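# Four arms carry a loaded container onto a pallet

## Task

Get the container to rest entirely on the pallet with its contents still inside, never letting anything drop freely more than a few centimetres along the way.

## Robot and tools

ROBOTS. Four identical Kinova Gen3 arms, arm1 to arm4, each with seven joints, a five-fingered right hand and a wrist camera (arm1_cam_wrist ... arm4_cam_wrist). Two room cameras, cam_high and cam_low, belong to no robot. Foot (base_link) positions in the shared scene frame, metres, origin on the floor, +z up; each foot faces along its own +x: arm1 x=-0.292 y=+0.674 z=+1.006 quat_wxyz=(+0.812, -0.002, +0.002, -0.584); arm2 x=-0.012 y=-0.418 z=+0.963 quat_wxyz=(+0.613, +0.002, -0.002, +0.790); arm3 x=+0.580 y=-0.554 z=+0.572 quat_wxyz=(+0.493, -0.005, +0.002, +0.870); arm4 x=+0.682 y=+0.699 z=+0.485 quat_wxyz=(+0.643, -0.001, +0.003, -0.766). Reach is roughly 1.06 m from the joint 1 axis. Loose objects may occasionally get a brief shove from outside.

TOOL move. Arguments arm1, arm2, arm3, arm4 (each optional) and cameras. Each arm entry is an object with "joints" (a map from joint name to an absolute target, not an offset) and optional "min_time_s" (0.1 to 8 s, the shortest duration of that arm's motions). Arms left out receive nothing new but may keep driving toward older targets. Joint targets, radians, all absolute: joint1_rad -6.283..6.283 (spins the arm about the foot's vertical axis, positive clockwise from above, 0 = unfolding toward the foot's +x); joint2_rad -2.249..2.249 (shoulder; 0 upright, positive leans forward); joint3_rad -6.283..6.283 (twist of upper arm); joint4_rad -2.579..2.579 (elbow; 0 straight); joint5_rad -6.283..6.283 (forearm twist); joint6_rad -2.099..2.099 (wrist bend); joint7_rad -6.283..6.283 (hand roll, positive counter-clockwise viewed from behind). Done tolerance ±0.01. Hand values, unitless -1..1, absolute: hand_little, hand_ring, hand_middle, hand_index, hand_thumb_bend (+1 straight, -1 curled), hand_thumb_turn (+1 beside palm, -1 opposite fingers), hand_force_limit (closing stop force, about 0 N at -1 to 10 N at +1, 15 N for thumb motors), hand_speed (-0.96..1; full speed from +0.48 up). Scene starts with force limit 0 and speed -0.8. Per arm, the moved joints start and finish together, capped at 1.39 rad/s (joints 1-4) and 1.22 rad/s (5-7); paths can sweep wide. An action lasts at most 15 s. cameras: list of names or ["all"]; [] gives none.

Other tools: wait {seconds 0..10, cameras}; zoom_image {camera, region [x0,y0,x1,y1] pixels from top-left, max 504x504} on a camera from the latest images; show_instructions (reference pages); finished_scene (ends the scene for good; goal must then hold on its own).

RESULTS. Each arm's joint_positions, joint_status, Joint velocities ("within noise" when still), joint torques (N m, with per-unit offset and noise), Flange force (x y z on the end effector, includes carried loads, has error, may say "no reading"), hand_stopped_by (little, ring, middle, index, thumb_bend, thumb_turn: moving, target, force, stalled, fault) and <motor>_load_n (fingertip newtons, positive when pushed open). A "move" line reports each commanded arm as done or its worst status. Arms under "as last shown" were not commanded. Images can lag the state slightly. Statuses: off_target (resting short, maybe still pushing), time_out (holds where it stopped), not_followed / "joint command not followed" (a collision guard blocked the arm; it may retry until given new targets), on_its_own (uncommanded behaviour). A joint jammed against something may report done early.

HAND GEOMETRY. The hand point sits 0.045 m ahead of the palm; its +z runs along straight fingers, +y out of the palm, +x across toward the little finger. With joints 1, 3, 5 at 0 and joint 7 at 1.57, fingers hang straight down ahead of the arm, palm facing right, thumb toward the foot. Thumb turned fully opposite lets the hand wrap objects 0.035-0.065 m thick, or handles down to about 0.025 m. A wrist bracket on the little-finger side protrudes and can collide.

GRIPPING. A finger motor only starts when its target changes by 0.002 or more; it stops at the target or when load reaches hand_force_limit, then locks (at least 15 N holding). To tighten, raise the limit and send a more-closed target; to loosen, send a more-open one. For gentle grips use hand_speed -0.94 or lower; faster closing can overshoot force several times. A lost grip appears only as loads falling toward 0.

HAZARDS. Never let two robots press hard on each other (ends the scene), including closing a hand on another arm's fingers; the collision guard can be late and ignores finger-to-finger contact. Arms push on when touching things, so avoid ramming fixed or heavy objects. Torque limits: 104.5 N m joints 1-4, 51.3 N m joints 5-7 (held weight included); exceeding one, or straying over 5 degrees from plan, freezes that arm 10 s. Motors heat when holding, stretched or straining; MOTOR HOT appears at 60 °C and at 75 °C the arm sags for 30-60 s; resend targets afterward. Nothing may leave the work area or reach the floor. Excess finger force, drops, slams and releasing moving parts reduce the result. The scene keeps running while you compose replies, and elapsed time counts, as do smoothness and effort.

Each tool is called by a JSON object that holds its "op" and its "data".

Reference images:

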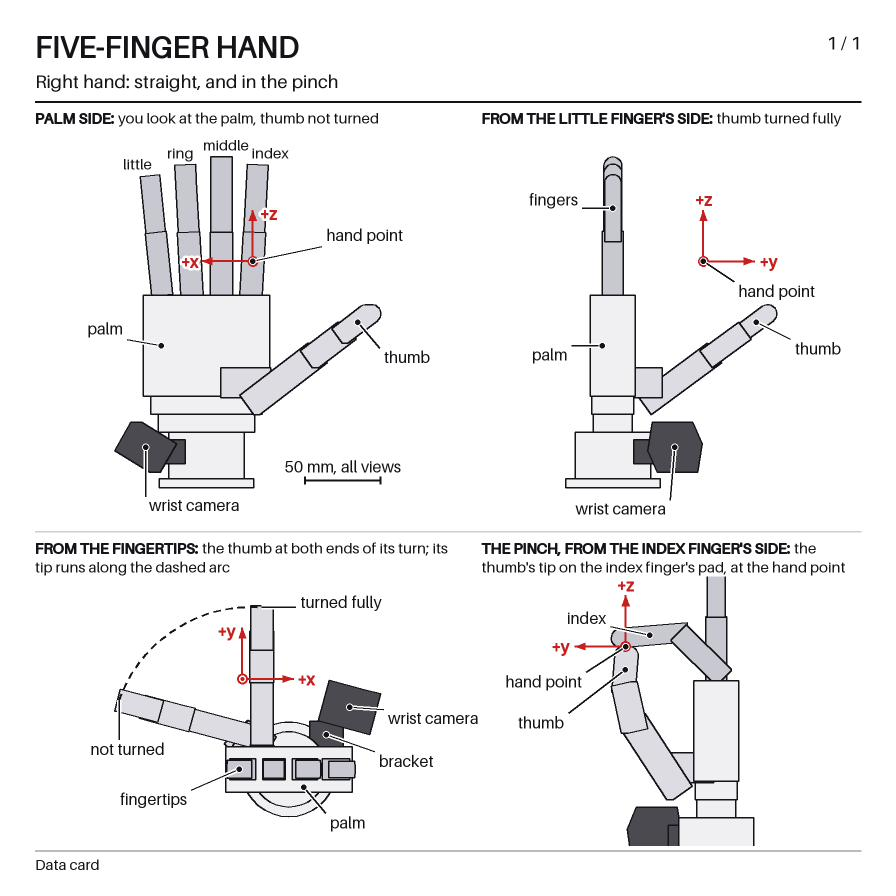

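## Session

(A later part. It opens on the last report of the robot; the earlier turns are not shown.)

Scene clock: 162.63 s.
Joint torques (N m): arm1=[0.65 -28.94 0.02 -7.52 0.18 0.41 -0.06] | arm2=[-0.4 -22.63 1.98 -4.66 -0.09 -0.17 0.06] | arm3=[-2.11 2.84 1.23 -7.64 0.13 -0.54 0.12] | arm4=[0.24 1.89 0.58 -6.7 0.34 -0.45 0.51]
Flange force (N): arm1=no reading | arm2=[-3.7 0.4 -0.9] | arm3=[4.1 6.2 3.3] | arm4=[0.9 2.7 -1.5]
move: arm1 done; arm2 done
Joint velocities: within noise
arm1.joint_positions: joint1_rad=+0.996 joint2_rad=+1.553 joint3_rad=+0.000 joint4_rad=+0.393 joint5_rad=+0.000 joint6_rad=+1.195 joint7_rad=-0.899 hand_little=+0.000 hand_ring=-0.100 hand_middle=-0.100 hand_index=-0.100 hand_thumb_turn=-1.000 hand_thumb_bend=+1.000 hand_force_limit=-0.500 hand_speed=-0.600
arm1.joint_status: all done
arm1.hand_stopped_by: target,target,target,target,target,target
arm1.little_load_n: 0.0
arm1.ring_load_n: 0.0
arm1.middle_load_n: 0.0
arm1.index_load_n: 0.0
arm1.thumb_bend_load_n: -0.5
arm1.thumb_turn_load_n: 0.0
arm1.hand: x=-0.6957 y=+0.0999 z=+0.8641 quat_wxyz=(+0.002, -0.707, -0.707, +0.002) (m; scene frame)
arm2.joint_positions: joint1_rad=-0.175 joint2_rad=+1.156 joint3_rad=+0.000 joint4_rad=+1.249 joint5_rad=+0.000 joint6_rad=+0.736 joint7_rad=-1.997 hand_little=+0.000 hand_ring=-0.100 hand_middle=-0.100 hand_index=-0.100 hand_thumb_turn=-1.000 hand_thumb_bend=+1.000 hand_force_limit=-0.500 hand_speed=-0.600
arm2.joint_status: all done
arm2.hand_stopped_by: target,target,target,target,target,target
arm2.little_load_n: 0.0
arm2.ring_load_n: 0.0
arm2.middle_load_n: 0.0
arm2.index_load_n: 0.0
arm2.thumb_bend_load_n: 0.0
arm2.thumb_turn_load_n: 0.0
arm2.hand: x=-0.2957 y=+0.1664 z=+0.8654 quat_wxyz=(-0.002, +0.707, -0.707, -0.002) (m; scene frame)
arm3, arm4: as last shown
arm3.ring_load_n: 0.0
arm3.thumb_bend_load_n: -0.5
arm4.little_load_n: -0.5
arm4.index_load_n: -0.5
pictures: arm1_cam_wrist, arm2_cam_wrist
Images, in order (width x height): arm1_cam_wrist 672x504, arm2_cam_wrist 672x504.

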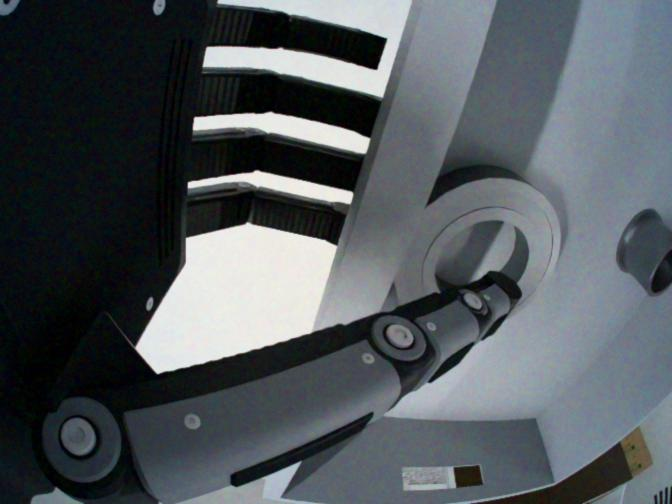

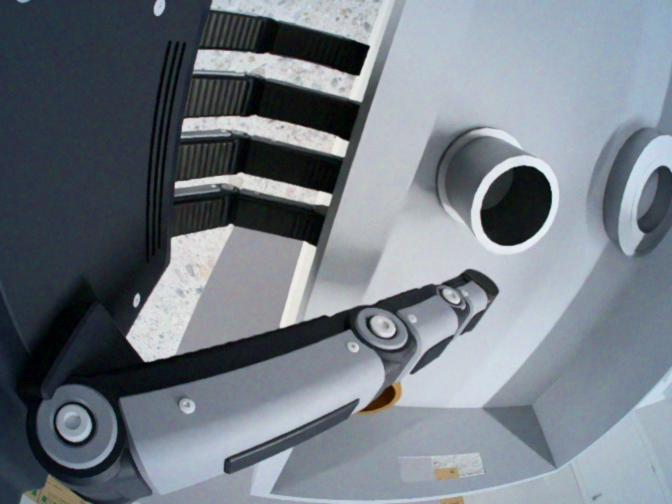

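{"op": "move", "data": {"arm1": {"joints": {"hand_speed": -0.9, "hand_force_limit": -0.7, "hand_index": -0.65, "hand_middle": -0.65, "hand_ring": -0.65, "hand_little": -0.6}}, "arm2": {"joints": {"hand_speed": -0.9, "hand_force_limit": -0.7, "hand_index": -0.65, "hand_middle": -0.65, "hand_ring": -0.65, "hand_little": -0.6}}, "cameras": ["arm1_cam_wrist", "arm2_cam_wrist"]}}

Scene clock: 165.30 s.
Joint torques (N m): arm1=[-0.97 -31.1 -1.04 -7.21 -0.62 1.71 0.08] | arm2=[-1.02 -25.49 1.04 -5.54 -0.54 0.03 0.13] | arm3=[-2.05 2.76 1.22 -7.73 0.02 -0.62 0.14] | arm4=[0.24 1.91 0.6 -6.76 0.34 -0.5 0.51]
Flange force (N): arm1=no reading | arm2=[-4.2 -0.4 4.3] | arm3=[4.1 6.1 3.4] | arm4=[1.1 2.8 -1.4]
move: arm1 off_target; arm2 off_target
Joint velocities: within noise
arm1.joint_positions: joint1_rad=+0.996 joint2_rad=+1.553 joint3_rad=+0.000 joint4_rad=+0.393 joint5_rad=+0.000 joint6_rad=+1.195 joint7_rad=-0.899 hand_little=-0.306 hand_ring=-0.275 hand_middle=-0.155 hand_index=-0.275 hand_thumb_turn=-1.000 hand_thumb_bend=+1.000 hand_force_limit=-0.700 hand_speed=-0.900
arm1.joint_status: hand_little off_target (ended at -0.306, target -0.600); hand_ring off_target (ended at -0.275, target -0.650); hand_middle off_target (ended at -0.155, target -0.650); hand_index off_target (ended at -0.275, target -0.650); the others done
arm1.hand_stopped_by: force,force,force,force,target,target
arm1.little_load_n: 3.0
arm1.ring_load_n: 2.0
arm1.middle_load_n: 0.0
arm1.index_load_n: 1.5
arm1.thumb_bend_load_n: 0.0
arm1.thumb_turn_load_n: 0.0
arm1.hand: x=-0.6957 y=+0.0999 z=+0.8641 quat_wxyz=(+0.002, -0.707, -0.707, +0.002) (m; scene frame)
arm2.joint_positions: joint1_rad=-0.175 joint2_rad=+1.156 joint3_rad=+0.000 joint4_rad=+1.249 joint5_rad=+0.000 joint6_rad=+0.736 joint7_rad=-1.997 hand_little=-0.306 hand_ring=-0.276 hand_middle=-0.117 hand_index=-0.275 hand_thumb_turn=-1.000 hand_thumb_bend=+1.000 hand_force_limit=-0.700 hand_speed=-0.900
arm2.joint_status: hand_little off_target (ended at -0.306, target -0.600); hand_ring off_target (ended at -0.276, target -0.650); hand_middle off_target (ended at -0.117, target -0.650); hand_index off_target (ended at -0.275, target -0.650); the others done
arm2.hand_stopped_by: force,force,force,force,target,target
arm2.little_load_n: 3.5
arm2.ring_load_n: 1.5
arm2.middle_load_n: 0.0
arm2.index_load_n: 1.5
arm2.thumb_bend_load_n: 0.0
arm2.thumb_turn_load_n: 0.0
arm2.hand: x=-0.2957 y=+0.1663 z=+0.8653 quat_wxyz=(-0.002, +0.707, -0.707, -0.002) (m; scene frame)
arm3, arm4: as last shown
arm3.index_load_n: 0.5
arm3.thumb_bend_load_n: 0.0
arm4.little_load_n: 0.0
arm4.index_load_n: 0.0
pictures: arm1_cam_wrist, arm2_cam_wrist
Images, in order (width x height): arm1_cam_wrist 672x504, arm2_cam_wrist 672x504.

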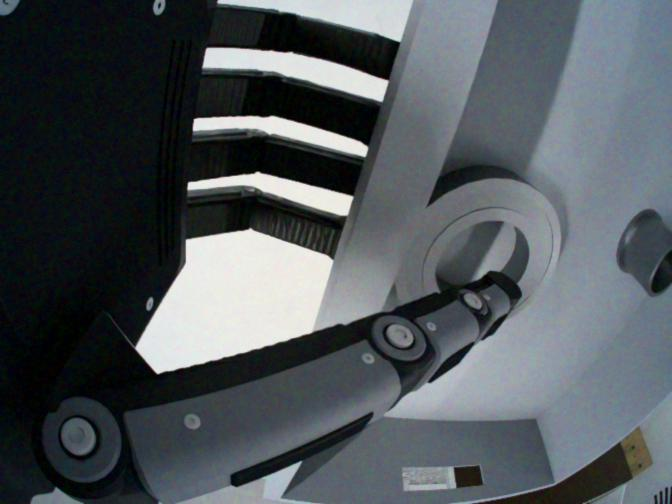

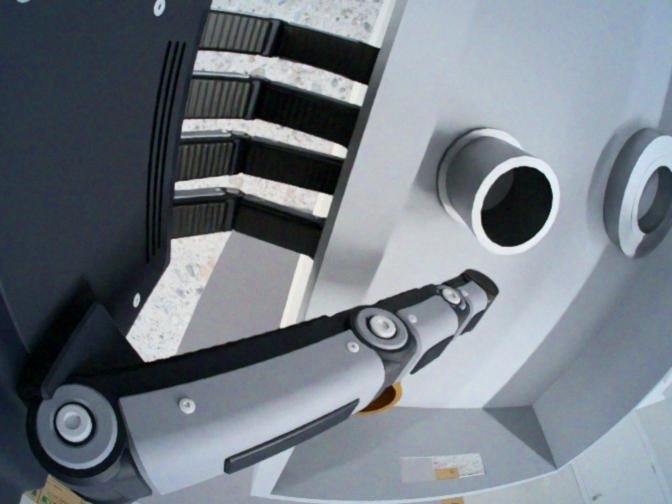

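{"op": "move", "data": {"arm1": {"joints": {"joint2_rad": 1.5354, "joint4_rad": 0.4092, "joint6_rad": 1.1970}, "min_time_s": 1.2}, "arm2": {"joints": {"joint2_rad": 1.1414, "joint4_rad": 1.2533, "joint6_rad": 0.7469}, "min_time_s": 1.2}, "cameras": []}}

Scene clock: 167.57 s.
Joint torques (N m): arm1=[-0.7 -38.29 -1.43 -10.56 -1.07 1.36 -0.03] | arm2=[-1.38 -30.08 0.37 -7.82 -1.09 -0.4 0.06] | arm3=[-2.16 2.8 1.22 -7.64 0.06 -0.62 0.08] | arm4=[0.23 1.93 0.61 -6.74 0.32 -0.46 0.53]
Flange force (N): arm1=no reading | arm2=[-3.3 -1.6 11.2] | arm3=[4.0 6.0 3.0] | arm4=[1.1 2.9 -1.4]
move: arm1 done; arm2 done
Joint velocities: within noise
arm1.joint_positions: joint1_rad=+0.996 joint2_rad=+1.535 joint3_rad=+0.000 joint4_rad=+0.409 joint5_rad=+0.000 joint6_rad=+1.197 joint7_rad=-0.899 hand_little=-0.306 hand_ring=-0.275 hand_middle=-0.154 hand_index=-0.275 hand_thumb_turn=-1.000 hand_thumb_bend=+1.000 hand_force_limit=-0.700 hand_speed=-0.900
arm1.joint_status: all done
arm1.hand_stopped_by: force,force,force,force,target,target
arm1.little_load_n: 3.0
arm1.ring_load_n: 4.5
arm1.middle_load_n: 1.0
arm1.index_load_n: 7.0
arm1.thumb_bend_load_n: 0.0
arm1.thumb_turn_load_n: 0.0
arm1.hand: x=-0.6956 y=+0.0999 z=+0.8721 quat_wxyz=(+0.002, -0.707, -0.707, +0.002) (m; scene frame)
arm2.joint_positions: joint1_rad=-0.175 joint2_rad=+1.141 joint3_rad=+0.000 joint4_rad=+1.253 joint5_rad=+0.000 joint6_rad=+0.747 joint7_rad=-1.997 hand_little=-0.305 hand_ring=-0.275 hand_middle=-0.117 hand_index=-0.275 hand_thumb_turn=-1.000 hand_thumb_bend=+1.000 hand_force_limit=-0.700 hand_speed=-0.900
arm2.joint_status: all done
arm2.hand_stopped_by: force,force,force,force,target,target
arm2.little_load_n: 8.0
arm2.ring_load_n: 4.5
arm2.middle_load_n: 0.5
arm2.index_load_n: 1.5
arm2.thumb_bend_load_n: 0.0
arm2.thumb_turn_load_n: 0.0
arm2.hand: x=-0.2957 y=+0.1663 z=+0.8734 quat_wxyz=(-0.002, +0.707, -0.707, -0.002) (m; scene frame)
arm3, arm4: as last shown
arm3.index_load_n: 0.0
pictures: none
No camera images: "cameras" was empty.

{"op": "move", "data": {"arm1": {"joints": {"hand_speed": -0.85, "hand_force_limit": -0.7, "hand_middle": -0.5, "hand_thumb_bend": -0.6}}, "arm2": {"joints": {"hand_speed": -0.85, "hand_force_limit": -0.7, "hand_middle": -0.5, "hand_thumb_bend": -0.6}}, "cameras": ["arm1_cam_wrist", "arm2_cam_wrist", "cam_high"]}}

Scene clock: 174.67 s.
Joint torques (N m): arm1=[-0.59 -38.34 -1.5 -10.41 -1.07 1.41 -0.06] | arm2=[-1.27 -30.13 0.35 -7.94 -1.2 -0.57 -0.02] | arm3=[-2.14 2.85 1.21 -7.65 0.04 -0.61 0.12] | arm4=[0.22 1.95 0.6 -6.75 0.32 -0.44 0.52]
Flange force (N): arm1=no reading | arm2=[-3.2 -1.5 11.0] | arm3=[4.2 6.0 3.2] | arm4=[1.1 2.9 -1.2]
move: arm1 off_target; arm2 off_target
Joint velocities: within noise
arm1.joint_positions: joint1_rad=+0.996 joint2_rad=+1.535 joint3_rad=+0.000 joint4_rad=+0.409 joint5_rad=+0.000 joint6_rad=+1.197 joint7_rad=-0.899 hand_little=-0.306 hand_ring=-0.275 hand_middle=-0.166 hand_index=-0.275 hand_thumb_turn=-1.000 hand_thumb_bend=+0.565 hand_force_limit=-0.700 hand_speed=-0.850
arm1.joint_status: hand_middle off_target (ended at -0.166, target -0.500); hand_thumb_bend off_target (ended at +0.565, target -0.600); the others done
arm1.hand_stopped_by: force,force,force,force,force,target
arm1.little_load_n: 3.0
arm1.ring_load_n: 4.5
arm1.middle_load_n: 3.0
arm1.index_load_n: 7.0
arm1.thumb_bend_load_n: 2.0
arm1.thumb_turn_load_n: 0.0
arm1.hand: x=-0.6956 y=+0.0999 z=+0.8721 quat_wxyz=(+0.002, -0.707, -0.707, +0.002) (m; scene frame)
arm2.joint_positions: joint1_rad=-0.175 joint2_rad=+1.141 joint3_rad=+0.000 joint4_rad=+1.253 joint5_rad=+0.000 joint6_rad=+0.747 joint7_rad=-1.997 hand_little=-0.305 hand_ring=-0.275 hand_middle=-0.129 hand_index=-0.275 hand_thumb_turn=-1.000 hand_thumb_bend=+0.558 hand_force_limit=-0.700 hand_speed=-0.850
arm2.joint_status: hand_middle off_target (ended at -0.129, target -0.500); hand_thumb_bend off_target (ended at +0.558, target -0.600); the others done
arm2.hand_stopped_by: force,force,force,force,force,target
arm2.little_load_n: 8.0
arm2.ring_load_n: 4.5
arm2.middle_load_n: 3.0
arm2.index_load_n: 1.5
arm2.thumb_bend_load_n: 3.0
arm2.thumb_turn_load_n: 0.0
arm2.hand: x=-0.2957 y=+0.1663 z=+0.8734 quat_wxyz=(-0.002, +0.707, -0.707, -0.002) (m; scene frame)
arm3, arm4: as last shown
pictures: arm1_cam_wrist, arm2_cam_wrist, cam_high
Images, in order (width x height): arm1_cam_wrist 672x504, arm2_cam_wrist 672x504, cam_high 672x504.

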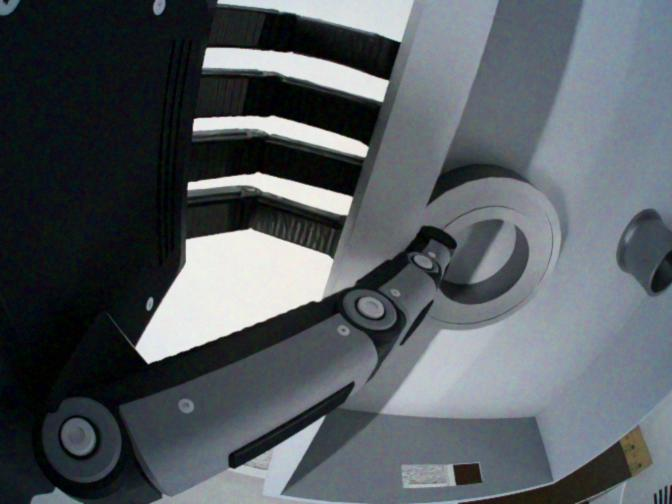

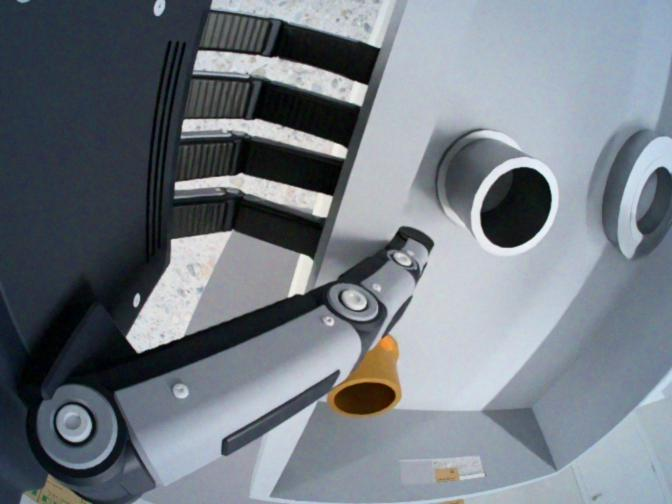

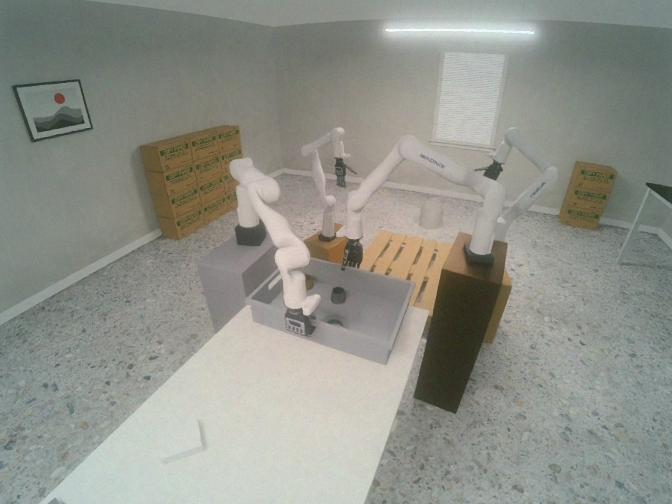

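{"op": "move", "data": {"arm1": {"joints": {"joint2_rad": 1.4840, "joint4_rad": 0.4490, "joint6_rad": 1.2086}, "min_time_s": 2.2}, "arm2": {"joints": {"joint2_rad": 1.0963, "joint4_rad": 1.2618, "joint6_rad": 0.7834}, "min_time_s": 2.2}, "cameras": ["arm1_cam_wrist", "arm2_cam_wrist", "cam_high", "cam_low"]}}

Scene clock: 178.93 s.
Joint torques (N m): arm1=[-1.51 -38.04 -1.99 -10.15 -1.5 1.58 -0.1] | arm2=[-1.98 -30.19 -0.33 -8.61 -1.55 -0.68 -0.07] | arm3=[-2.15 2.79 1.26 -7.68 0.05 -0.57 0.15] | arm4=[0.28 1.94 0.62 -6.69 0.35 -0.47 0.51]
Flange force (N): arm1=no reading | arm2=[-2.8 -3.0 11.0] | arm3=[4.1 6.4 3.3] | arm4=[1.1 2.9 -1.6]
move: arm1 done; arm2 done
Joint velocities: within noise
arm1.joint_positions: joint1_rad=+0.996 joint2_rad=+1.484 joint3_rad=+0.000 joint4_rad=+0.449 joint5_rad=+0.000 joint6_rad=+1.209 joint7_rad=-0.899 hand_little=-0.306 hand_ring=-0.275 hand_middle=-0.166 hand_index=-0.275 hand_thumb_turn=-1.000 hand_thumb_bend=+0.565 hand_force_limit=-0.700 hand_speed=-0.850
arm1.joint_status: all done
arm1.hand_stopped_by: force,force,force,force,force,target
arm1.little_load_n: 3.0
arm1.ring_load_n: 4.0
arm1.middle_load_n: 3.5
arm1.index_load_n: 6.5
arm1.thumb_bend_load_n: 2.0
arm1.thumb_turn_load_n: 0.0
arm1.hand: x=-0.6955 y=+0.0999 z=+0.8971 quat_wxyz=(+0.002, -0.707, -0.707, +0.002) (m; scene frame)
arm2.joint_positions: joint1_rad=-0.175 joint2_rad=+1.096 joint3_rad=+0.000 joint4_rad=+1.262 joint5_rad=+0.000 joint6_rad=+0.783 joint7_rad=-1.997 hand_little=-0.305 hand_ring=-0.275 hand_middle=-0.129 hand_index=-0.275 hand_thumb_turn=-1.000 hand_thumb_bend=+0.558 hand_force_limit=-0.700 hand_speed=-0.850
arm2.joint_status: all done
arm2.hand_stopped_by: force,force,force,force,force,target
arm2.little_load_n: 8.0
arm2.ring_load_n: 4.5
arm2.middle_load_n: 3.0
arm2.index_load_n: 1.5
arm2.thumb_bend_load_n: 3.0
arm2.thumb_turn_load_n: 0.5
arm2.hand: x=-0.2957 y=+0.1662 z=+0.8984 quat_wxyz=(-0.002, +0.707, -0.707, -0.002) (m; scene frame)
arm3, arm4: as last shown
pictures: arm1_cam_wrist, arm2_cam_wrist, cam_high, cam_low
Images, in order (width x height): arm1_cam_wrist 672x504, arm2_cam_wrist 672x504, cam_high 672x504, cam_low 672x504.

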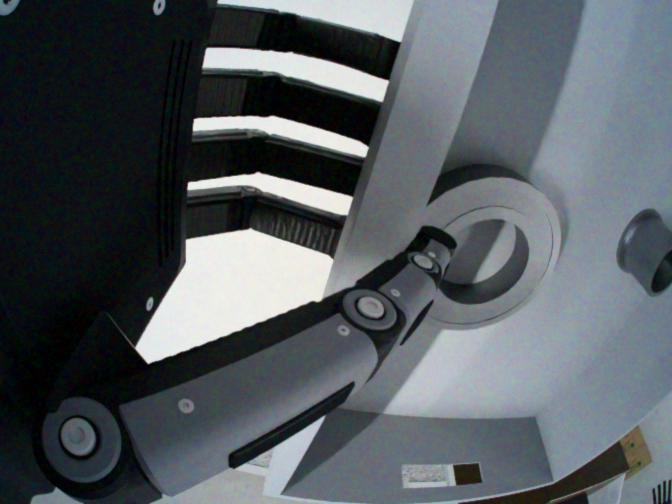

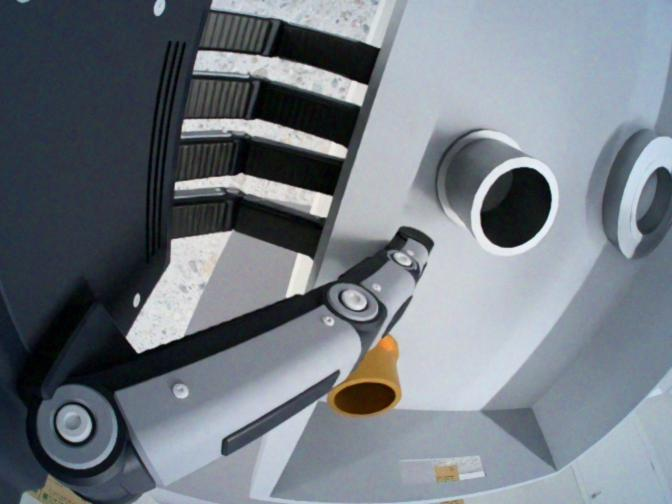

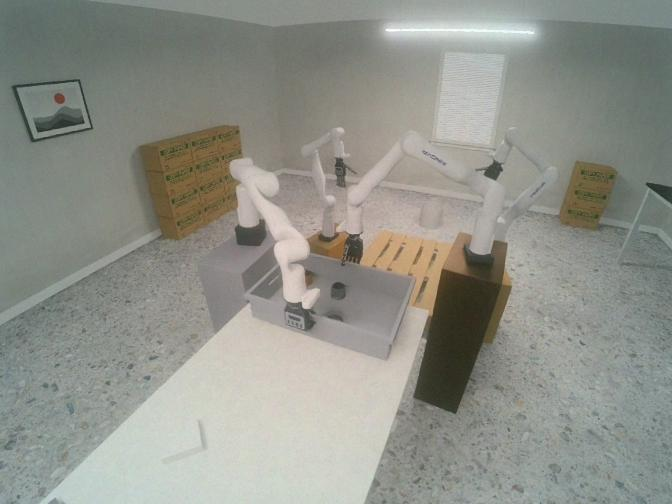

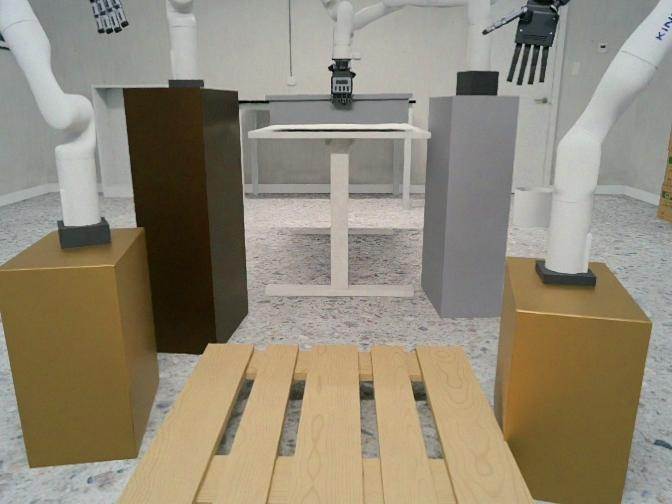

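{"op": "move", "data": {"arm1": {"joints": {"joint1_rad": 0.8885, "joint2_rad": 1.3012, "joint4_rad": 0.9065, "joint6_rad": 0.9339, "joint7_rad": -1.0061}, "min_time_s": 2.6}, "arm2": {"joints": {"joint1_rad": -0.0298, "joint2_rad": 1.0504, "joint4_rad": 1.3875, "joint6_rad": 0.7036, "joint7_rad": -1.8516}, "min_time_s": 2.6}, "cameras": ["arm1_cam_wrist", "arm2_cam_wrist"]}}

Scene clock: 183.97 s.
Joint torques (N m): arm1=[-1.26 -35.59 -2.11 -8.51 -1.07 1.55 0.1] | arm2=[-2.12 -28.46 -0.56 -7.17 -1.36 -0.23 0.07] | arm3=[-2.08 2.69 1.18 -7.7 0.09 -0.61 0.13] | arm4=[0.24 1.95 0.64 -6.73 0.32 -0.48 0.54]
Flange force (N): arm1=[-5.3 -5.7 19.4] | arm2=[-3.6 -3.3 10.9] | arm3=[3.9 6.0 3.2] | arm4=[1.1 3.0 -1.4]
move: arm1 done; arm2 done
Joint velocities: within noise
arm1.joint_positions: joint1_rad=+0.889 joint2_rad=+1.301 joint3_rad=+0.000 joint4_rad=+0.906 joint5_rad=+0.000 joint6_rad=+0.934 joint7_rad=-1.006 hand_little=-0.306 hand_ring=-0.275 hand_middle=-0.166 hand_index=-0.275 hand_thumb_turn=-1.000 hand_thumb_bend=+0.565 hand_force_limit=-0.700 hand_speed=-0.850
arm1.joint_status: all done
arm1.hand_stopped_by: force,force,force,force,force,target
arm1.little_load_n: 4.0
arm1.ring_load_n: 5.5
arm1.middle_load_n: 0.5
arm1.index_load_n: 7.5
arm1.thumb_bend_load_n: 2.0
arm1.thumb_turn_load_n: 0.0
arm1.hand: x=-0.6055 y=+0.0999 z=+0.8965 quat_wxyz=(+0.002, -0.707, -0.707, +0.002) (m; scene frame)
arm2.joint_positions: joint1_rad=-0.030 joint2_rad=+1.050 joint3_rad=+0.000 joint4_rad=+1.388 joint5_rad=+0.000 joint6_rad=+0.704 joint7_rad=-1.852 hand_little=-0.305 hand_ring=-0.275 hand_middle=-0.129 hand_index=-0.275 hand_thumb_turn=-1.000 hand_thumb_bend=+0.559 hand_force_limit=-0.700 hand_speed=-0.850
arm2.joint_status: all done
arm2.hand_stopped_by: force,force,force,force,force,target
arm2.little_load_n: 8.5
arm2.ring_load_n: 5.5
arm2.middle_load_n: 1.0
arm2.index_load_n: 2.5
arm2.thumb_bend_load_n: 2.5
arm2.thumb_turn_load_n: 0.5
arm2.hand: x=-0.2057 y=+0.1661 z=+0.8984 quat_wxyz=(-0.002, +0.707, -0.707, -0.002) (m; scene frame)
arm3, arm4: as last shown
arm4.little_load_n: 0.5
pictures: arm1_cam_wrist, arm2_cam_wrist
Images, in order (width x height): arm1_cam_wrist 672x504, arm2_cam_wrist 672x504.

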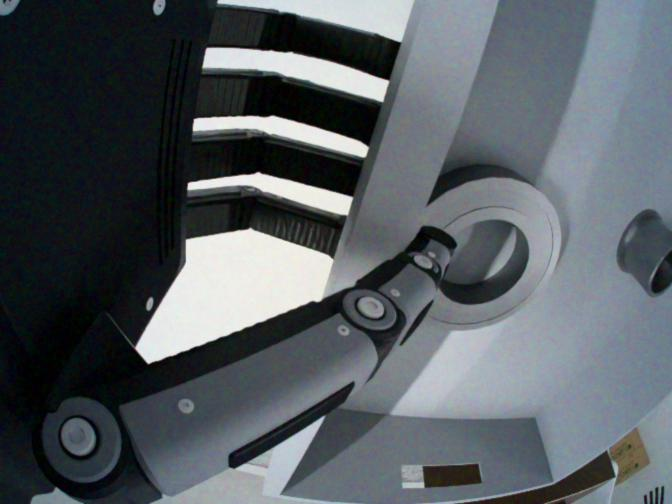

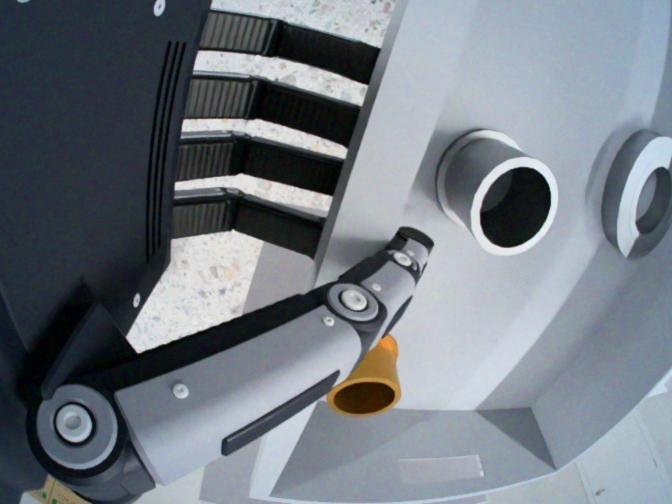

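{"op": "move", "data": {"arm1": {"joints": {"joint1_rad": 0.7642, "joint2_rad": 1.2046, "joint4_rad": 1.1665, "joint6_rad": 0.7705, "joint7_rad": -1.1304}, "min_time_s": 2.4}, "arm2": {"joints": {"joint1_rad": 0.1274, "joint2_rad": 1.0288, "joint4_rad": 1.4488, "joint6_rad": 0.6640, "joint7_rad": -1.6944}, "min_time_s": 2.4}, "cameras": []}}

{"op": "move", "data": {"arm1": {"joints": {"joint1_rad": 0.6228, "joint2_rad": 1.1454, "joint4_rad": 1.3372, "joint6_rad": 0.6590, "joint7_rad": -1.2718}, "min_time_s": 2.4}, "arm2": {"joints": {"joint1_rad": 0.2898, "joint2_rad": 1.0290, "joint4_rad": 1.4481, "joint6_rad": 0.6645, "joint7_rad": -1.5320}, "min_time_s": 2.4}, "cameras": ["arm1_cam_wrist", "arm2_cam_wrist"]}}

Scene clock: 187.37 s.
Joint torques (N m): arm1=[-1.15 -33.53 -2.46 -7.41 -0.96 1.34 0.09] | arm2=[-2.17 -27.58 -0.63 -6.44 -1.36 0.08 0.09] | arm3=[-2.09 2.73 1.15 -7.63 0.09 -0.6 0.14] | arm4=[0.26 1.89 0.64 -6.69 0.35 -0.49 0.54]
Flange force (N): arm1=[-3.9 -3.9 19.3] | arm2=[-3.3 -4.0 11.0] | arm3=[3.9 6.0 3.0] | arm4=[1.0 3.0 -1.7]
move: arm1 done; arm2 done
Joint velocities: within noise
arm1.joint_positions: joint1_rad=+0.764 joint2_rad=+1.205 joint3_rad=+0.000 joint4_rad=+1.166 joint5_rad=+0.000 joint6_rad=+0.770 joint7_rad=-1.130 hand_little=-0.306 hand_ring=-0.275 hand_middle=-0.166 hand_index=-0.275 hand_thumb_turn=-1.000 hand_thumb_bend=+0.565 hand_force_limit=-0.700 hand_speed=-0.850
arm1.joint_status: all done
arm1.hand_stopped_by: force,force,force,force,force,target
arm1.little_load_n: 3.5
arm1.ring_load_n: 5.0
arm1.middle_load_n: 0.5
arm1.index_load_n: 7.5
arm1.thumb_bend_load_n: 1.5
arm1.thumb_turn_load_n: 0.0
arm1.hand: x=-0.5155 y=+0.0999 z=+0.8959 quat_wxyz=(+0.002, -0.707, -0.707, +0.002) (m; scene frame)
arm2.joint_positions: joint1_rad=+0.127 joint2_rad=+1.029 joint3_rad=+0.000 joint4_rad=+1.449 joint5_rad=+0.000 joint6_rad=+0.664 joint7_rad=-1.694 hand_little=-0.305 hand_ring=-0.275 hand_middle=-0.129 hand_index=-0.275 hand_thumb_turn=-1.000 hand_thumb_bend=+0.559 hand_force_limit=-0.700 hand_speed=-0.850
arm2.joint_status: all done
arm2.hand_stopped_by: force,force,force,force,force,target
arm2.little_load_n: 8.5
arm2.ring_load_n: 5.5
arm2.middle_load_n: 1.0
arm2.index_load_n: 2.5
arm2.thumb_bend_load_n: 3.0
arm2.thumb_turn_load_n: 0.5
arm2.hand: x=-0.1157 y=+0.1660 z=+0.8984 quat_wxyz=(-0.002, +0.707, -0.707, -0.002) (m; scene frame)
arm3.joint_positions: joint1_rad=+0.773 joint2_rad=-0.489 joint3_rad=-0.030 joint4_rad=+1.417 joint5_rad=-0.028 joint6_rad=+1.937 joint7_rad=-1.684 hand_little=+1.000 hand_ring=+1.000 hand_middle=+1.000 hand_index=+1.000 hand_thumb_turn=+1.000 hand_thumb_bend=+1.000 hand_force_limit=+0.000 hand_speed=-0.800
arm3.joint_status: not commanded
arm3.hand_stopped_by: target,target,target,target,target,target
arm3.little_load_n: 0.0
arm3.ring_load_n: 0.0
arm3.middle_load_n: 0.0
arm3.index_load_n: 0.0
arm3.thumb_bend_load_n: 0.0
arm3.thumb_turn_load_n: 0.0
arm3.hand: x=+0.5704 y=-0.3674 z=+1.1160 quat_wxyz=(-0.098, +0.587, -0.799, -0.091) (m; scene frame)
arm4.joint_positions: joint1_rad=+0.163 joint2_rad=-0.469 joint3_rad=-0.118 joint4_rad=+1.495 joint5_rad=-0.005 joint6_rad=+1.970 joint7_rad=-1.662 hand_little=+1.000 hand_ring=+1.000 hand_middle=+1.000 hand_index=+1.000 hand_thumb_turn=+1.000 hand_thumb_bend=+1.000 hand_force_limit=+0.000 hand_speed=-0.800
arm4.joint_status: not commanded
arm4.hand_stopped_by: target,target,target,target,target,target
arm4.little_load_n: 0.0
arm4.ring_load_n: 0.0
arm4.middle_load_n: 0.0
arm4.index_load_n: 0.0
arm4.thumb_bend_load_n: 0.0
arm4.thumb_turn_load_n: 0.0
arm4.hand: x=+0.6930 y=+0.5302 z=+0.9909 quat_wxyz=(-0.025, -0.807, -0.586, +0.071) (m; scene frame)
pictures: none
No camera images: "cameras" was empty.

Scene clock: 190.07 s.
Joint torques (N m): arm1=[-1.02 -32.35 -2.34 -6.78 -0.71 0.95 0.13] | arm2=[-1.83 -27.31 -0.29 -5.98 -1.21 0.38 0.11] | arm3=[-2.16 2.81 1.2 -7.68 0.1 -0.57 0.15] | arm4=[0.27 1.92 0.59 -6.73 0.34 -0.52 0.54]
Flange force (N): arm1=[-3.6 -2.8 19.6] | arm2=[-3.4 -3.9 11.2] | arm3=[4.1 6.2 3.4] | arm4=[1.1 2.8 -1.5]
move: arm1 done; arm2 done
Joint velocities: within noise
arm1.joint_positions: joint1_rad=+0.623 joint2_rad=+1.145 joint3_rad=+0.000 joint4_rad=+1.337 joint5_rad=+0.000 joint6_rad=+0.659 joint7_rad=-1.272 hand_little=-0.306 hand_ring=-0.275 hand_middle=-0.166 hand_index=-0.275 hand_thumb_turn=-1.000 hand_thumb_bend=+0.565 hand_force_limit=-0.700 hand_speed=-0.850
arm1.joint_status: all done
arm1.hand_stopped_by: force,force,force,force,force,target
arm1.little_load_n: 3.5
arm1.ring_load_n: 5.0
arm1.middle_load_n: 0.5
arm1.index_load_n: 7.5
arm1.thumb_bend_load_n: 1.5
arm1.thumb_turn_load_n: 0.0
arm1.hand: x=-0.4255 y=+0.0999 z=+0.8953 quat_wxyz=(+0.002, -0.707, -0.707, +0.002) (m; scene frame)
arm2.joint_positions: joint1_rad=+0.290 joint2_rad=+1.029 joint3_rad=+0.000 joint4_rad=+1.448 joint5_rad=+0.000 joint6_rad=+0.664 joint7_rad=-1.532 hand_little=-0.305 hand_ring=-0.275 hand_middle=-0.129 hand_index=-0.275 hand_thumb_turn=-1.000 hand_thumb_bend=+0.559 hand_force_limit=-0.700 hand_speed=-0.850
arm2.joint_status: all done
arm2.hand_stopped_by: force,force,force,force,force,target
arm2.little_load_n: 8.0
arm2.ring_load_n: 5.5
arm2.middle_load_n: 1.5
arm2.index_load_n: 2.0
arm2.thumb_bend_load_n: 3.0
arm2.thumb_turn_load_n: 0.0
arm2.hand: x=-0.0258 y=+0.1660 z=+0.8984 quat_wxyz=(-0.002, +0.707, -0.707, -0.002) (m; scene frame)
arm3, arm4: as last shown
pictures: arm1_cam_wrist, arm2_cam_wrist
Images, in order (width x height): arm1_cam_wrist 672x504, arm2_cam_wrist 672x504.

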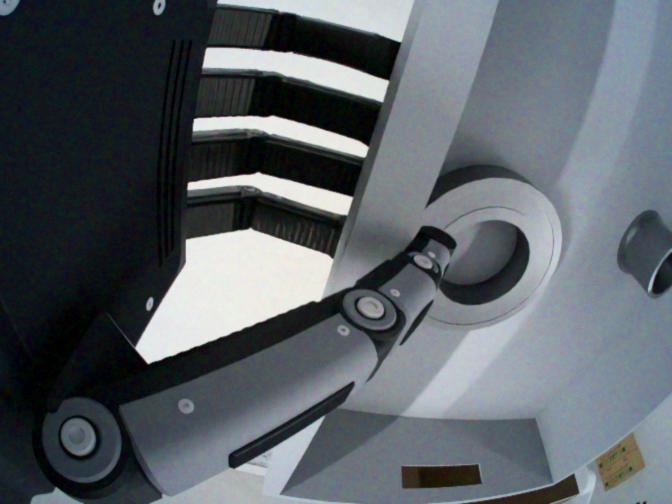

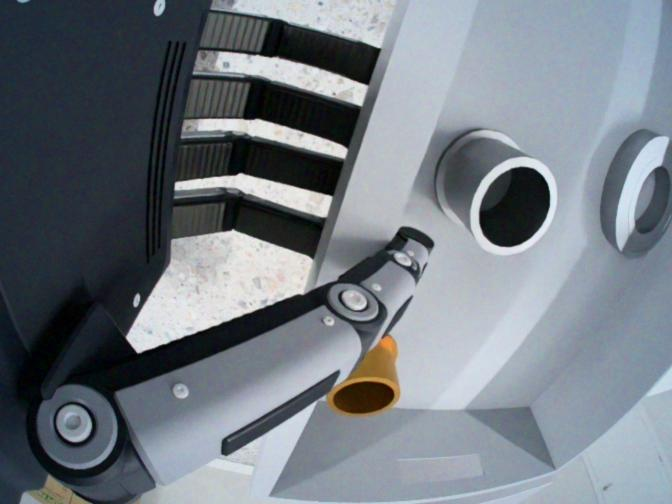

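{"op": "move", "data": {"arm1": {"joints": {"joint1_rad": 0.4669, "joint2_rad": 1.1120, "joint4_rad": 1.4397, "joint6_rad": 0.5899, "joint7_rad": -1.4277}, "min_time_s": 2.4}, "arm2": {"joints": {"joint1_rad": 0.4491, "joint2_rad": 1.0512, "joint4_rad": 1.3854, "joint6_rad": 0.7050, "joint7_rad": -1.3727}, "min_time_s": 2.4}, "arm3": {"joints": {"joint1_rad": -0.1307, "joint2_rad": 0.0655, "joint3_rad": 0.0, "joint4_rad": 1.6882, "joint5_rad": 0.0, "joint6_rad": 1.3880, "joint7_rad": -3.8121, "hand_speed": 0.0, "hand_index": 0.0, "hand_middle": 0.0, "hand_ring": 0.0, "hand_little": 0.12}, "min_time_s": 3.0}, "arm4": {"joints": {"joint1_rad": 0.9740, "joint2_rad": 0.2788, "joint3_rad": 0.0, "joint4_rad": 1.2437, "joint5_rad": 0.0, "joint6_rad": 1.6191, "joint7_rad": -1.9936, "hand_speed": 0.0, "hand_index": 0.0, "hand_middle": 0.0, "hand_ring": 0.0, "hand_little": 0.12}, "min_time_s": 3.0}, "cameras": []}}

{"op": "move", "data": {"arm1": {"joints": {"joint1_rad": 0.3026, "joint2_rad": 1.0996, "joint4_rad": 1.4794, "joint6_rad": 0.5627, "joint7_rad": -1.5920}, "min_time_s": 2.4}, "arm2": {"joints": {"joint1_rad": 0.5979, "joint2_rad": 1.0977, "joint4_rad": 1.2583, "joint6_rad": 0.7856, "joint7_rad": -1.2239}, "min_time_s": 2.4}, "cameras": ["all"]}}

Scene clock: 196.17 s.
Joint torques (N m): arm1=[-1.08 -31.41 -2.57 -6.49 -0.7 0.64 0.04] | arm2=[-1.86 -27.69 -0.32 -6.04 -1.31 0.66 0.09] | arm3=[-2.09 -7.91 1.22 -8.3 0.12 0.12 0.14] | arm4=[0.29 -12.26 0.45 -7.49 0.21 -0.17 0.55]
Flange force (N): arm1=[-2.8 -2.3 19.3] | arm2=[-3.0 -4.4 11.2] | arm3=[-4.0 -3.0 0.9] | arm4=[1.0 1.8 -1.8]
move: arm1 done; arm2 done; arm3 done; arm4 done
Joint velocities: within noise
arm1.joint_positions: joint1_rad=+0.467 joint2_rad=+1.112 joint3_rad=+0.000 joint4_rad=+1.440 joint5_rad=+0.000 joint6_rad=+0.590 joint7_rad=-1.428 hand_little=-0.306 hand_ring=-0.275 hand_middle=-0.166 hand_index=-0.275 hand_thumb_turn=-1.000 hand_thumb_bend=+0.565 hand_force_limit=-0.700 hand_speed=-0.850
arm1.joint_status: all done
arm1.hand_stopped_by: force,force,force,force,force,target
arm1.little_load_n: 3.5
arm1.ring_load_n: 5.0
arm1.middle_load_n: 0.0
arm1.index_load_n: 8.0
arm1.thumb_bend_load_n: 1.0
arm1.thumb_turn_load_n: 0.5
arm1.hand: x=-0.3356 y=+0.0999 z=+0.8948 quat_wxyz=(+0.002, -0.707, -0.707, +0.002) (m; scene frame)
arm2.joint_positions: joint1_rad=+0.449 joint2_rad=+1.051 joint3_rad=+0.000 joint4_rad=+1.385 joint5_rad=+0.000 joint6_rad=+0.705 joint7_rad=-1.373 hand_little=-0.305 hand_ring=-0.275 hand_middle=-0.129 hand_index=-0.275 hand_thumb_turn=-1.000 hand_thumb_bend=+0.559 hand_force_limit=-0.700 hand_speed=-0.850
arm2.joint_status: all done
arm2.hand_stopped_by: force,force,force,force,force,target
arm2.little_load_n: 8.0
arm2.ring_load_n: 5.5
arm2.middle_load_n: 1.0
arm2.index_load_n: 2.0
arm2.thumb_bend_load_n: 3.5
arm2.thumb_turn_load_n: 0.5
arm2.hand: x=+0.0643 y=+0.1659 z=+0.8984 quat_wxyz=(-0.002, +0.707, -0.707, -0.002) (m; scene frame)
arm3.joint_positions: joint1_rad=-0.131 joint2_rad=+0.065 joint3_rad=+0.000 joint4_rad=+1.688 joint5_rad=+0.000 joint6_rad=+1.388 joint7_rad=-3.812 hand_little=+0.120 hand_ring=+0.000 hand_middle=+0.000 hand_index=+0.000 hand_thumb_turn=+1.000 hand_thumb_bend=+1.000 hand_force_limit=+0.000 hand_speed=+0.000
arm3.joint_status: all done
arm3.hand_stopped_by: target,target,target,target,target,target
arm3.little_load_n: 0.0
arm3.ring_load_n: 0.0
arm3.middle_load_n: 0.5
arm3.index_load_n: 0.0
arm3.thumb_bend_load_n: 0.0
arm3.thumb_turn_load_n: 0.0
arm3.hand: x=+0.4196 y=-0.2119 z=+0.8934 quat_wxyz=(-0.003, +0.000, -1.000, +0.005) (m; scene frame)
arm4.joint_positions: joint1_rad=+0.974 joint2_rad=+0.279 joint3_rad=+0.000 joint4_rad=+1.244 joint5_rad=+0.000 joint6_rad=+1.619 joint7_rad=-1.994 hand_little=+0.120 hand_ring=+0.000 hand_middle=+0.000 hand_index=+0.000 hand_thumb_turn=+1.000 hand_thumb_bend=+1.000 hand_force_limit=+0.000 hand_speed=+0.000
arm4.joint_status: all done
arm4.hand_stopped_by: target,target,target,target,target,target
arm4.little_load_n: 0.0
arm4.ring_load_n: 0.0
arm4.middle_load_n: 0.0
arm4.index_load_n: 0.0
arm4.thumb_bend_load_n: 0.0
arm4.thumb_turn_load_n: 0.0
arm4.hand: x=+0.2517 y=+0.4830 z=+0.8689 quat_wxyz=(+0.002, -1.000, +0.000, +0.003) (m; scene frame)
pictures: none
No camera images: "cameras" was empty.

Scene clock: 198.87 s.
Joint torques (N m): arm1=[-1.3 -31.48 -2.72 -6.57 -0.69 0.31 0.08] | arm2=[-2.08 -28.59 -0.36 -6.3 -1.42 0.99 0.1] | arm3=[-2.18 -7.91 1.09 -8.36 0.12 0.14 0.13] | arm4=[0.3 -12.16 0.47 -7.52 0.21 -0.1 0.55]
Flange force (N): arm1=[-3.0 -2.2 19.7] | arm2=[-3.0 -5.2 11.3] | arm3=[-4.4 -2.9 1.2] | arm4=[1.5 1.6 -1.5]
move: arm1 done; arm2 done
Joint velocities: within noise
arm1.joint_positions: joint1_rad=+0.303 joint2_rad=+1.100 joint3_rad=+0.000 joint4_rad=+1.479 joint5_rad=+0.000 joint6_rad=+0.563 joint7_rad=-1.592 hand_little=-0.306 hand_ring=-0.275 hand_middle=-0.166 hand_index=-0.275 hand_thumb_turn=-1.000 hand_thumb_bend=+0.565 hand_force_limit=-0.700 hand_speed=-0.850
arm1.joint_status: all done
arm1.hand_stopped_by: force,force,force,force,force,target
arm1.little_load_n: 3.5
arm1.ring_load_n: 5.0
arm1.middle_load_n: 0.0
arm1.index_load_n: 8.0
arm1.thumb_bend_load_n: 0.5
arm1.thumb_turn_load_n: 0.5
arm1.hand: x=-0.2456 y=+0.1000 z=+0.8942 quat_wxyz=(+0.002, -0.707, -0.707, +0.002) (m; scene frame)
arm2.joint_positions: joint1_rad=+0.598 joint2_rad=+1.098 joint3_rad=+0.000 joint4_rad=+1.258 joint5_rad=+0.000 joint6_rad=+0.786 joint7_rad=-1.224 hand_little=-0.305 hand_ring=-0.275 hand_middle=-0.129 hand_index=-0.275 hand_thumb_turn=-1.000 hand_thumb_bend=+0.559 hand_force_limit=-0.700 hand_speed=-0.850
arm2.joint_status: all done
arm2.hand_stopped_by: force,force,force,force,force,target
arm2.little_load_n: 8.0
arm2.ring_load_n: 5.5
arm2.middle_load_n: 1.5
arm2.index_load_n: 2.0
arm2.thumb_bend_load_n: 3.5
arm2.thumb_turn_load_n: 0.5
arm2.hand: x=+0.1542 y=+0.1658 z=+0.8983 quat_wxyz=(-0.002, +0.707, -0.707, -0.002) (m; scene frame)
arm3, arm4: as last shown
arm3.joint_positions: joint1_rad=-0.131 joint2_rad=+0.066 joint3_rad=+0.000 joint4_rad=+1.688 joint5_rad=+0.000 joint6_rad=+1.388 joint7_rad=-3.812 hand_little=+0.120 hand_ring=+0.000 hand_middle=+0.000 hand_index=+0.000 hand_thumb_turn=+1.000 hand_thumb_bend=+1.000 hand_force_limit=+0.000 hand_speed=+0.000
arm3.middle_load_n: 0.0
arm4.middle_load_n: 0.5
pictures: arm1_cam_wrist, arm2_cam_wrist, arm3_cam_wrist, arm4_cam_wrist, cam_high, cam_low
Images, in order (width x height): arm1_cam_wrist 672x504, arm2_cam_wrist 672x504, arm3_cam_wrist 672x504, arm4_cam_wrist 672x504, cam_high 672x504, cam_low 672x504.

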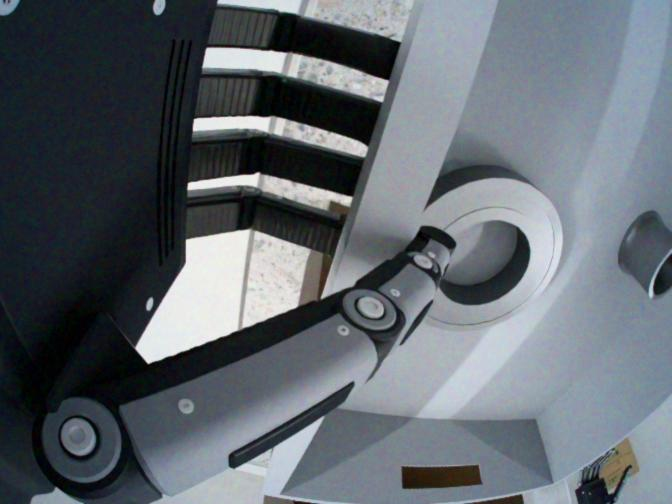

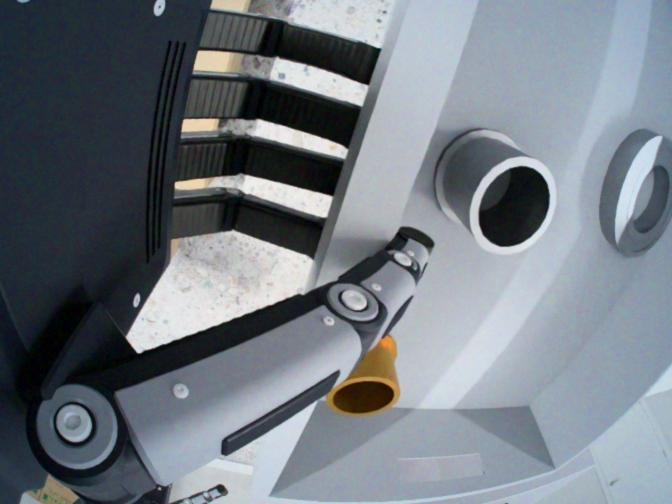

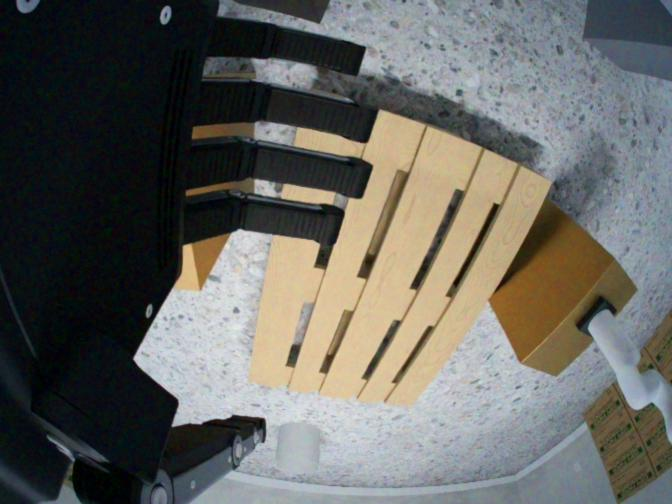

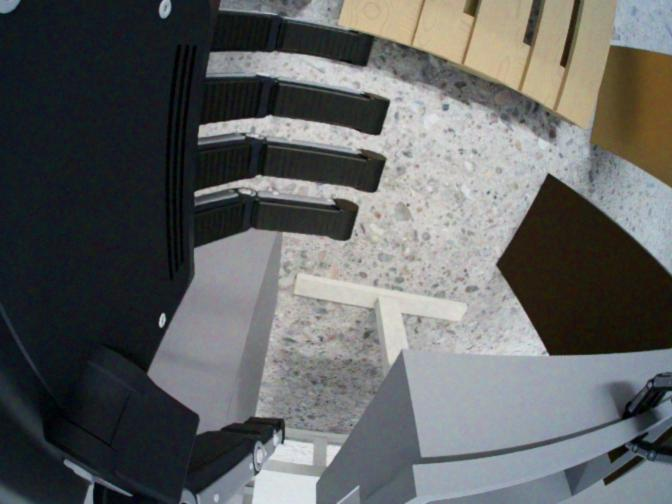

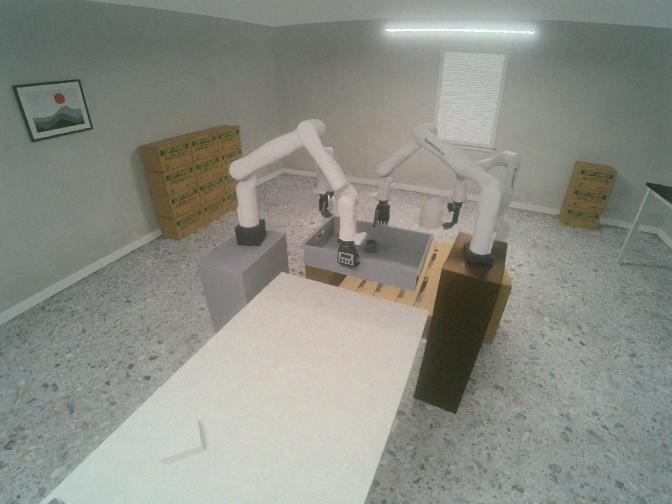

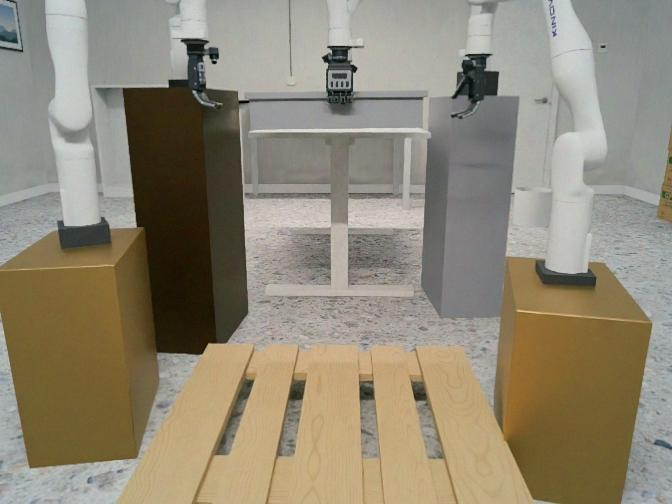

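{"op": "move", "data": {"arm1": {"joints": {"joint1_rad": 0.1925, "joint2_rad": 1.1773, "joint4_rad": 1.4455, "joint6_rad": 0.5188, "joint7_rad": -1.7021}, "min_time_s": 2.2}, "arm2": {"joints": {"joint1_rad": 0.6889, "joint2_rad": 1.2179, "joint4_rad": 1.1157, "joint6_rad": 0.8080, "joint7_rad": -1.1329}, "min_time_s": 2.2}, "cameras": []}}

{"op": "move", "data": {"arm1": {"joints": {"joint1_rad": 0.0850, "joint2_rad": 1.2752, "joint4_rad": 1.3676, "joint6_rad": 0.4987, "joint7_rad": -1.8096}, "min_time_s": 2.2}, "arm2": {"joints": {"joint1_rad": 0.7725, "joint2_rad": 1.3586, "joint4_rad": 0.9118, "joint6_rad": 0.8712, "joint7_rad": -1.0493}, "min_time_s": 2.2}, "cameras": ["arm1_cam_wrist", "arm2_cam_wrist"]}}

Scene clock: 203.33 s.
Joint torques (N m): arm1=[-0.81 -32.37 -2.37 -6.62 -0.56 0.14 -0.02] | arm2=[-1.79 -29.71 0.19 -6.36 -1.15 0.97 0.02] | arm3=[-2.17 -7.93 1.2 -8.34 0.15 0.12 0.12] | arm4=[0.24 -12.31 0.48 -7.44 0.22 -0.14 0.57]
Flange force (N): arm1=[-1.9 -1.2 20.3] | arm2=[-3.4 -5.3 11.2] | arm3=[-4.2 -2.9 1.0] | arm4=[0.8 1.8 -1.9]
move: arm1 done; arm2 done
Joint velocities: within noise
arm1.joint_positions: joint1_rad=+0.192 joint2_rad=+1.177 joint3_rad=+0.000 joint4_rad=+1.445 joint5_rad=+0.000 joint6_rad=+0.519 joint7_rad=-1.702 hand_little=-0.306 hand_ring=-0.275 hand_middle=-0.166 hand_index=-0.275 hand_thumb_turn=-1.000 hand_thumb_bend=+0.565 hand_force_limit=-0.700 hand_speed=-0.850
arm1.joint_status: all done
arm1.hand_stopped_by: force,force,force,force,force,target
arm1.little_load_n: 3.0
arm1.ring_load_n: 5.0
arm1.middle_load_n: 1.0
arm1.index_load_n: 7.5
arm1.thumb_bend_load_n: 2.0
arm1.thumb_turn_load_n: 0.5
arm1.hand: x=-0.1858 y=+0.0999 z=+0.8570 quat_wxyz=(+0.002, -0.707, -0.707, +0.002) (m; scene frame)
arm2.joint_positions: joint1_rad=+0.689 joint2_rad=+1.218 joint3_rad=+0.000 joint4_rad=+1.116 joint5_rad=+0.000 joint6_rad=+0.808 joint7_rad=-1.133 hand_little=-0.305 hand_ring=-0.275 hand_middle=-0.129 hand_index=-0.275 hand_thumb_turn=-1.000 hand_thumb_bend=+0.559 hand_force_limit=-0.700 hand_speed=-0.850
arm2.joint_status: all done
arm2.hand_stopped_by: force,force,force,force,force,target
arm2.little_load_n: 8.0
arm2.ring_load_n: 5.5
arm2.middle_load_n: 1.0
arm2.index_load_n: 2.5
arm2.thumb_bend_load_n: 2.5
arm2.thumb_turn_load_n: 0.5
arm2.hand: x=+0.2142 y=+0.1661 z=+0.8571 quat_wxyz=(-0.002, +0.707, -0.707, -0.002) (m; scene frame)
arm3, arm4: as last shown
arm3.thumb_bend_load_n: -0.5
arm4.middle_load_n: 0.0
pictures: none
No camera images: "cameras" was empty.

Scene clock: 205.87 s.
Joint torques (N m): arm1=[-0.72 -33.16 -2.16 -6.6 -0.47 -0.06 0.03] | arm2=[-1.46 -31 0.48 -6.82 -1.09 1.03 0.02] | arm3=[-2.07 -7.94 1.13 -8.36 0.08 0.2 0.17] | arm4=[0.3 -12.21 0.47 -7.49 0.22 -0.1 0.52]
Flange force (N): arm1=[-1.7 -0.8 20.2] | arm2=[-3.8 -5.3 11.5] | arm3=[-4.1 -3.0 1.3] | arm4=[1.2 1.7 -1.6]
move: arm1 done; arm2 done
Joint velocities: within noise
arm1.joint_positions: joint1_rad=+0.085 joint2_rad=+1.275 joint3_rad=+0.000 joint4_rad=+1.368 joint5_rad=+0.000 joint6_rad=+0.499 joint7_rad=-1.810 hand_little=-0.306 hand_ring=-0.275 hand_middle=-0.166 hand_index=-0.275 hand_thumb_turn=-1.000 hand_thumb_bend=+0.565 hand_force_limit=-0.700 hand_speed=-0.850
arm1.joint_status: all done
arm1.hand_stopped_by: force,force,force,force,force,target
arm1.little_load_n: 3.0
arm1.ring_load_n: 5.0
arm1.middle_load_n: 0.5
arm1.index_load_n: 7.5
arm1.thumb_bend_load_n: 2.0
arm1.thumb_turn_load_n: 0.5
arm1.hand: x=-0.1261 y=+0.0999 z=+0.8148 quat_wxyz=(+0.002, -0.707, -0.707, +0.002) (m; scene frame)
arm2.joint_positions: joint1_rad=+0.772 joint2_rad=+1.359 joint3_rad=+0.000 joint4_rad=+0.912 joint5_rad=+0.000 joint6_rad=+0.871 joint7_rad=-1.049 hand_little=-0.305 hand_ring=-0.275 hand_middle=-0.129 hand_index=-0.275 hand_thumb_turn=-1.000 hand_thumb_bend=+0.559 hand_force_limit=-0.700 hand_speed=-0.850
arm2.joint_status: all done
arm2.hand_stopped_by: force,force,force,force,force,target
arm2.little_load_n: 8.0
arm2.ring_load_n: 5.5
arm2.middle_load_n: 0.5
arm2.index_load_n: 2.5
arm2.thumb_bend_load_n: 2.5
arm2.thumb_turn_load_n: 0.5
arm2.hand: x=+0.2742 y=+0.1663 z=+0.8150 quat_wxyz=(-0.002, +0.707, -0.707, -0.002) (m; scene frame)
arm3, arm4: as last shown
arm3.thumb_bend_load_n: 0.0
pictures: arm1_cam_wrist, arm2_cam_wrist
Images, in order (width x height): arm1_cam_wrist 672x504, arm2_cam_wrist 672x504.

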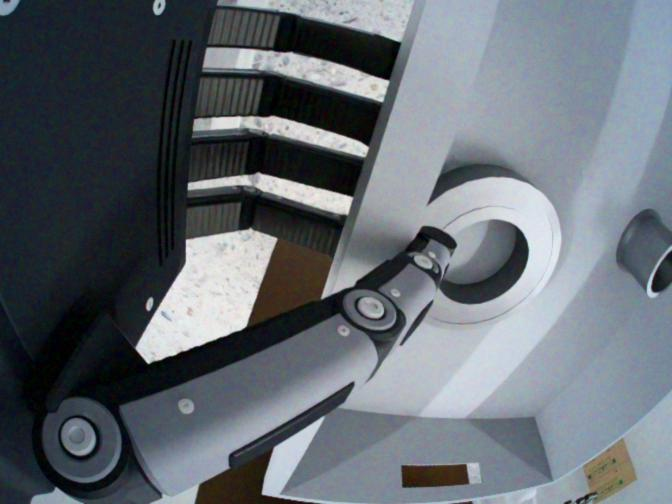

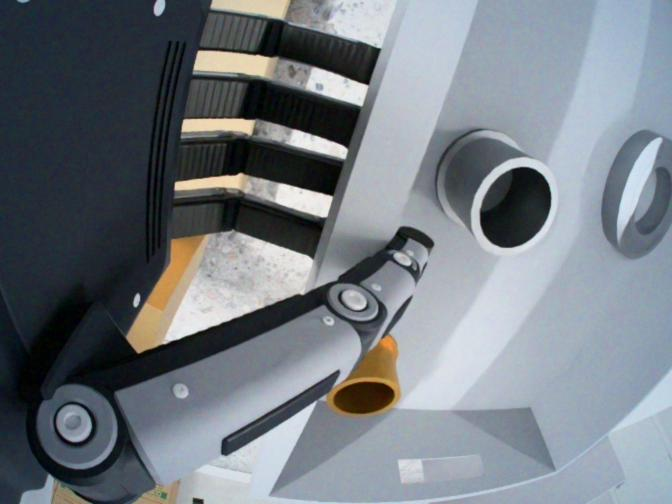

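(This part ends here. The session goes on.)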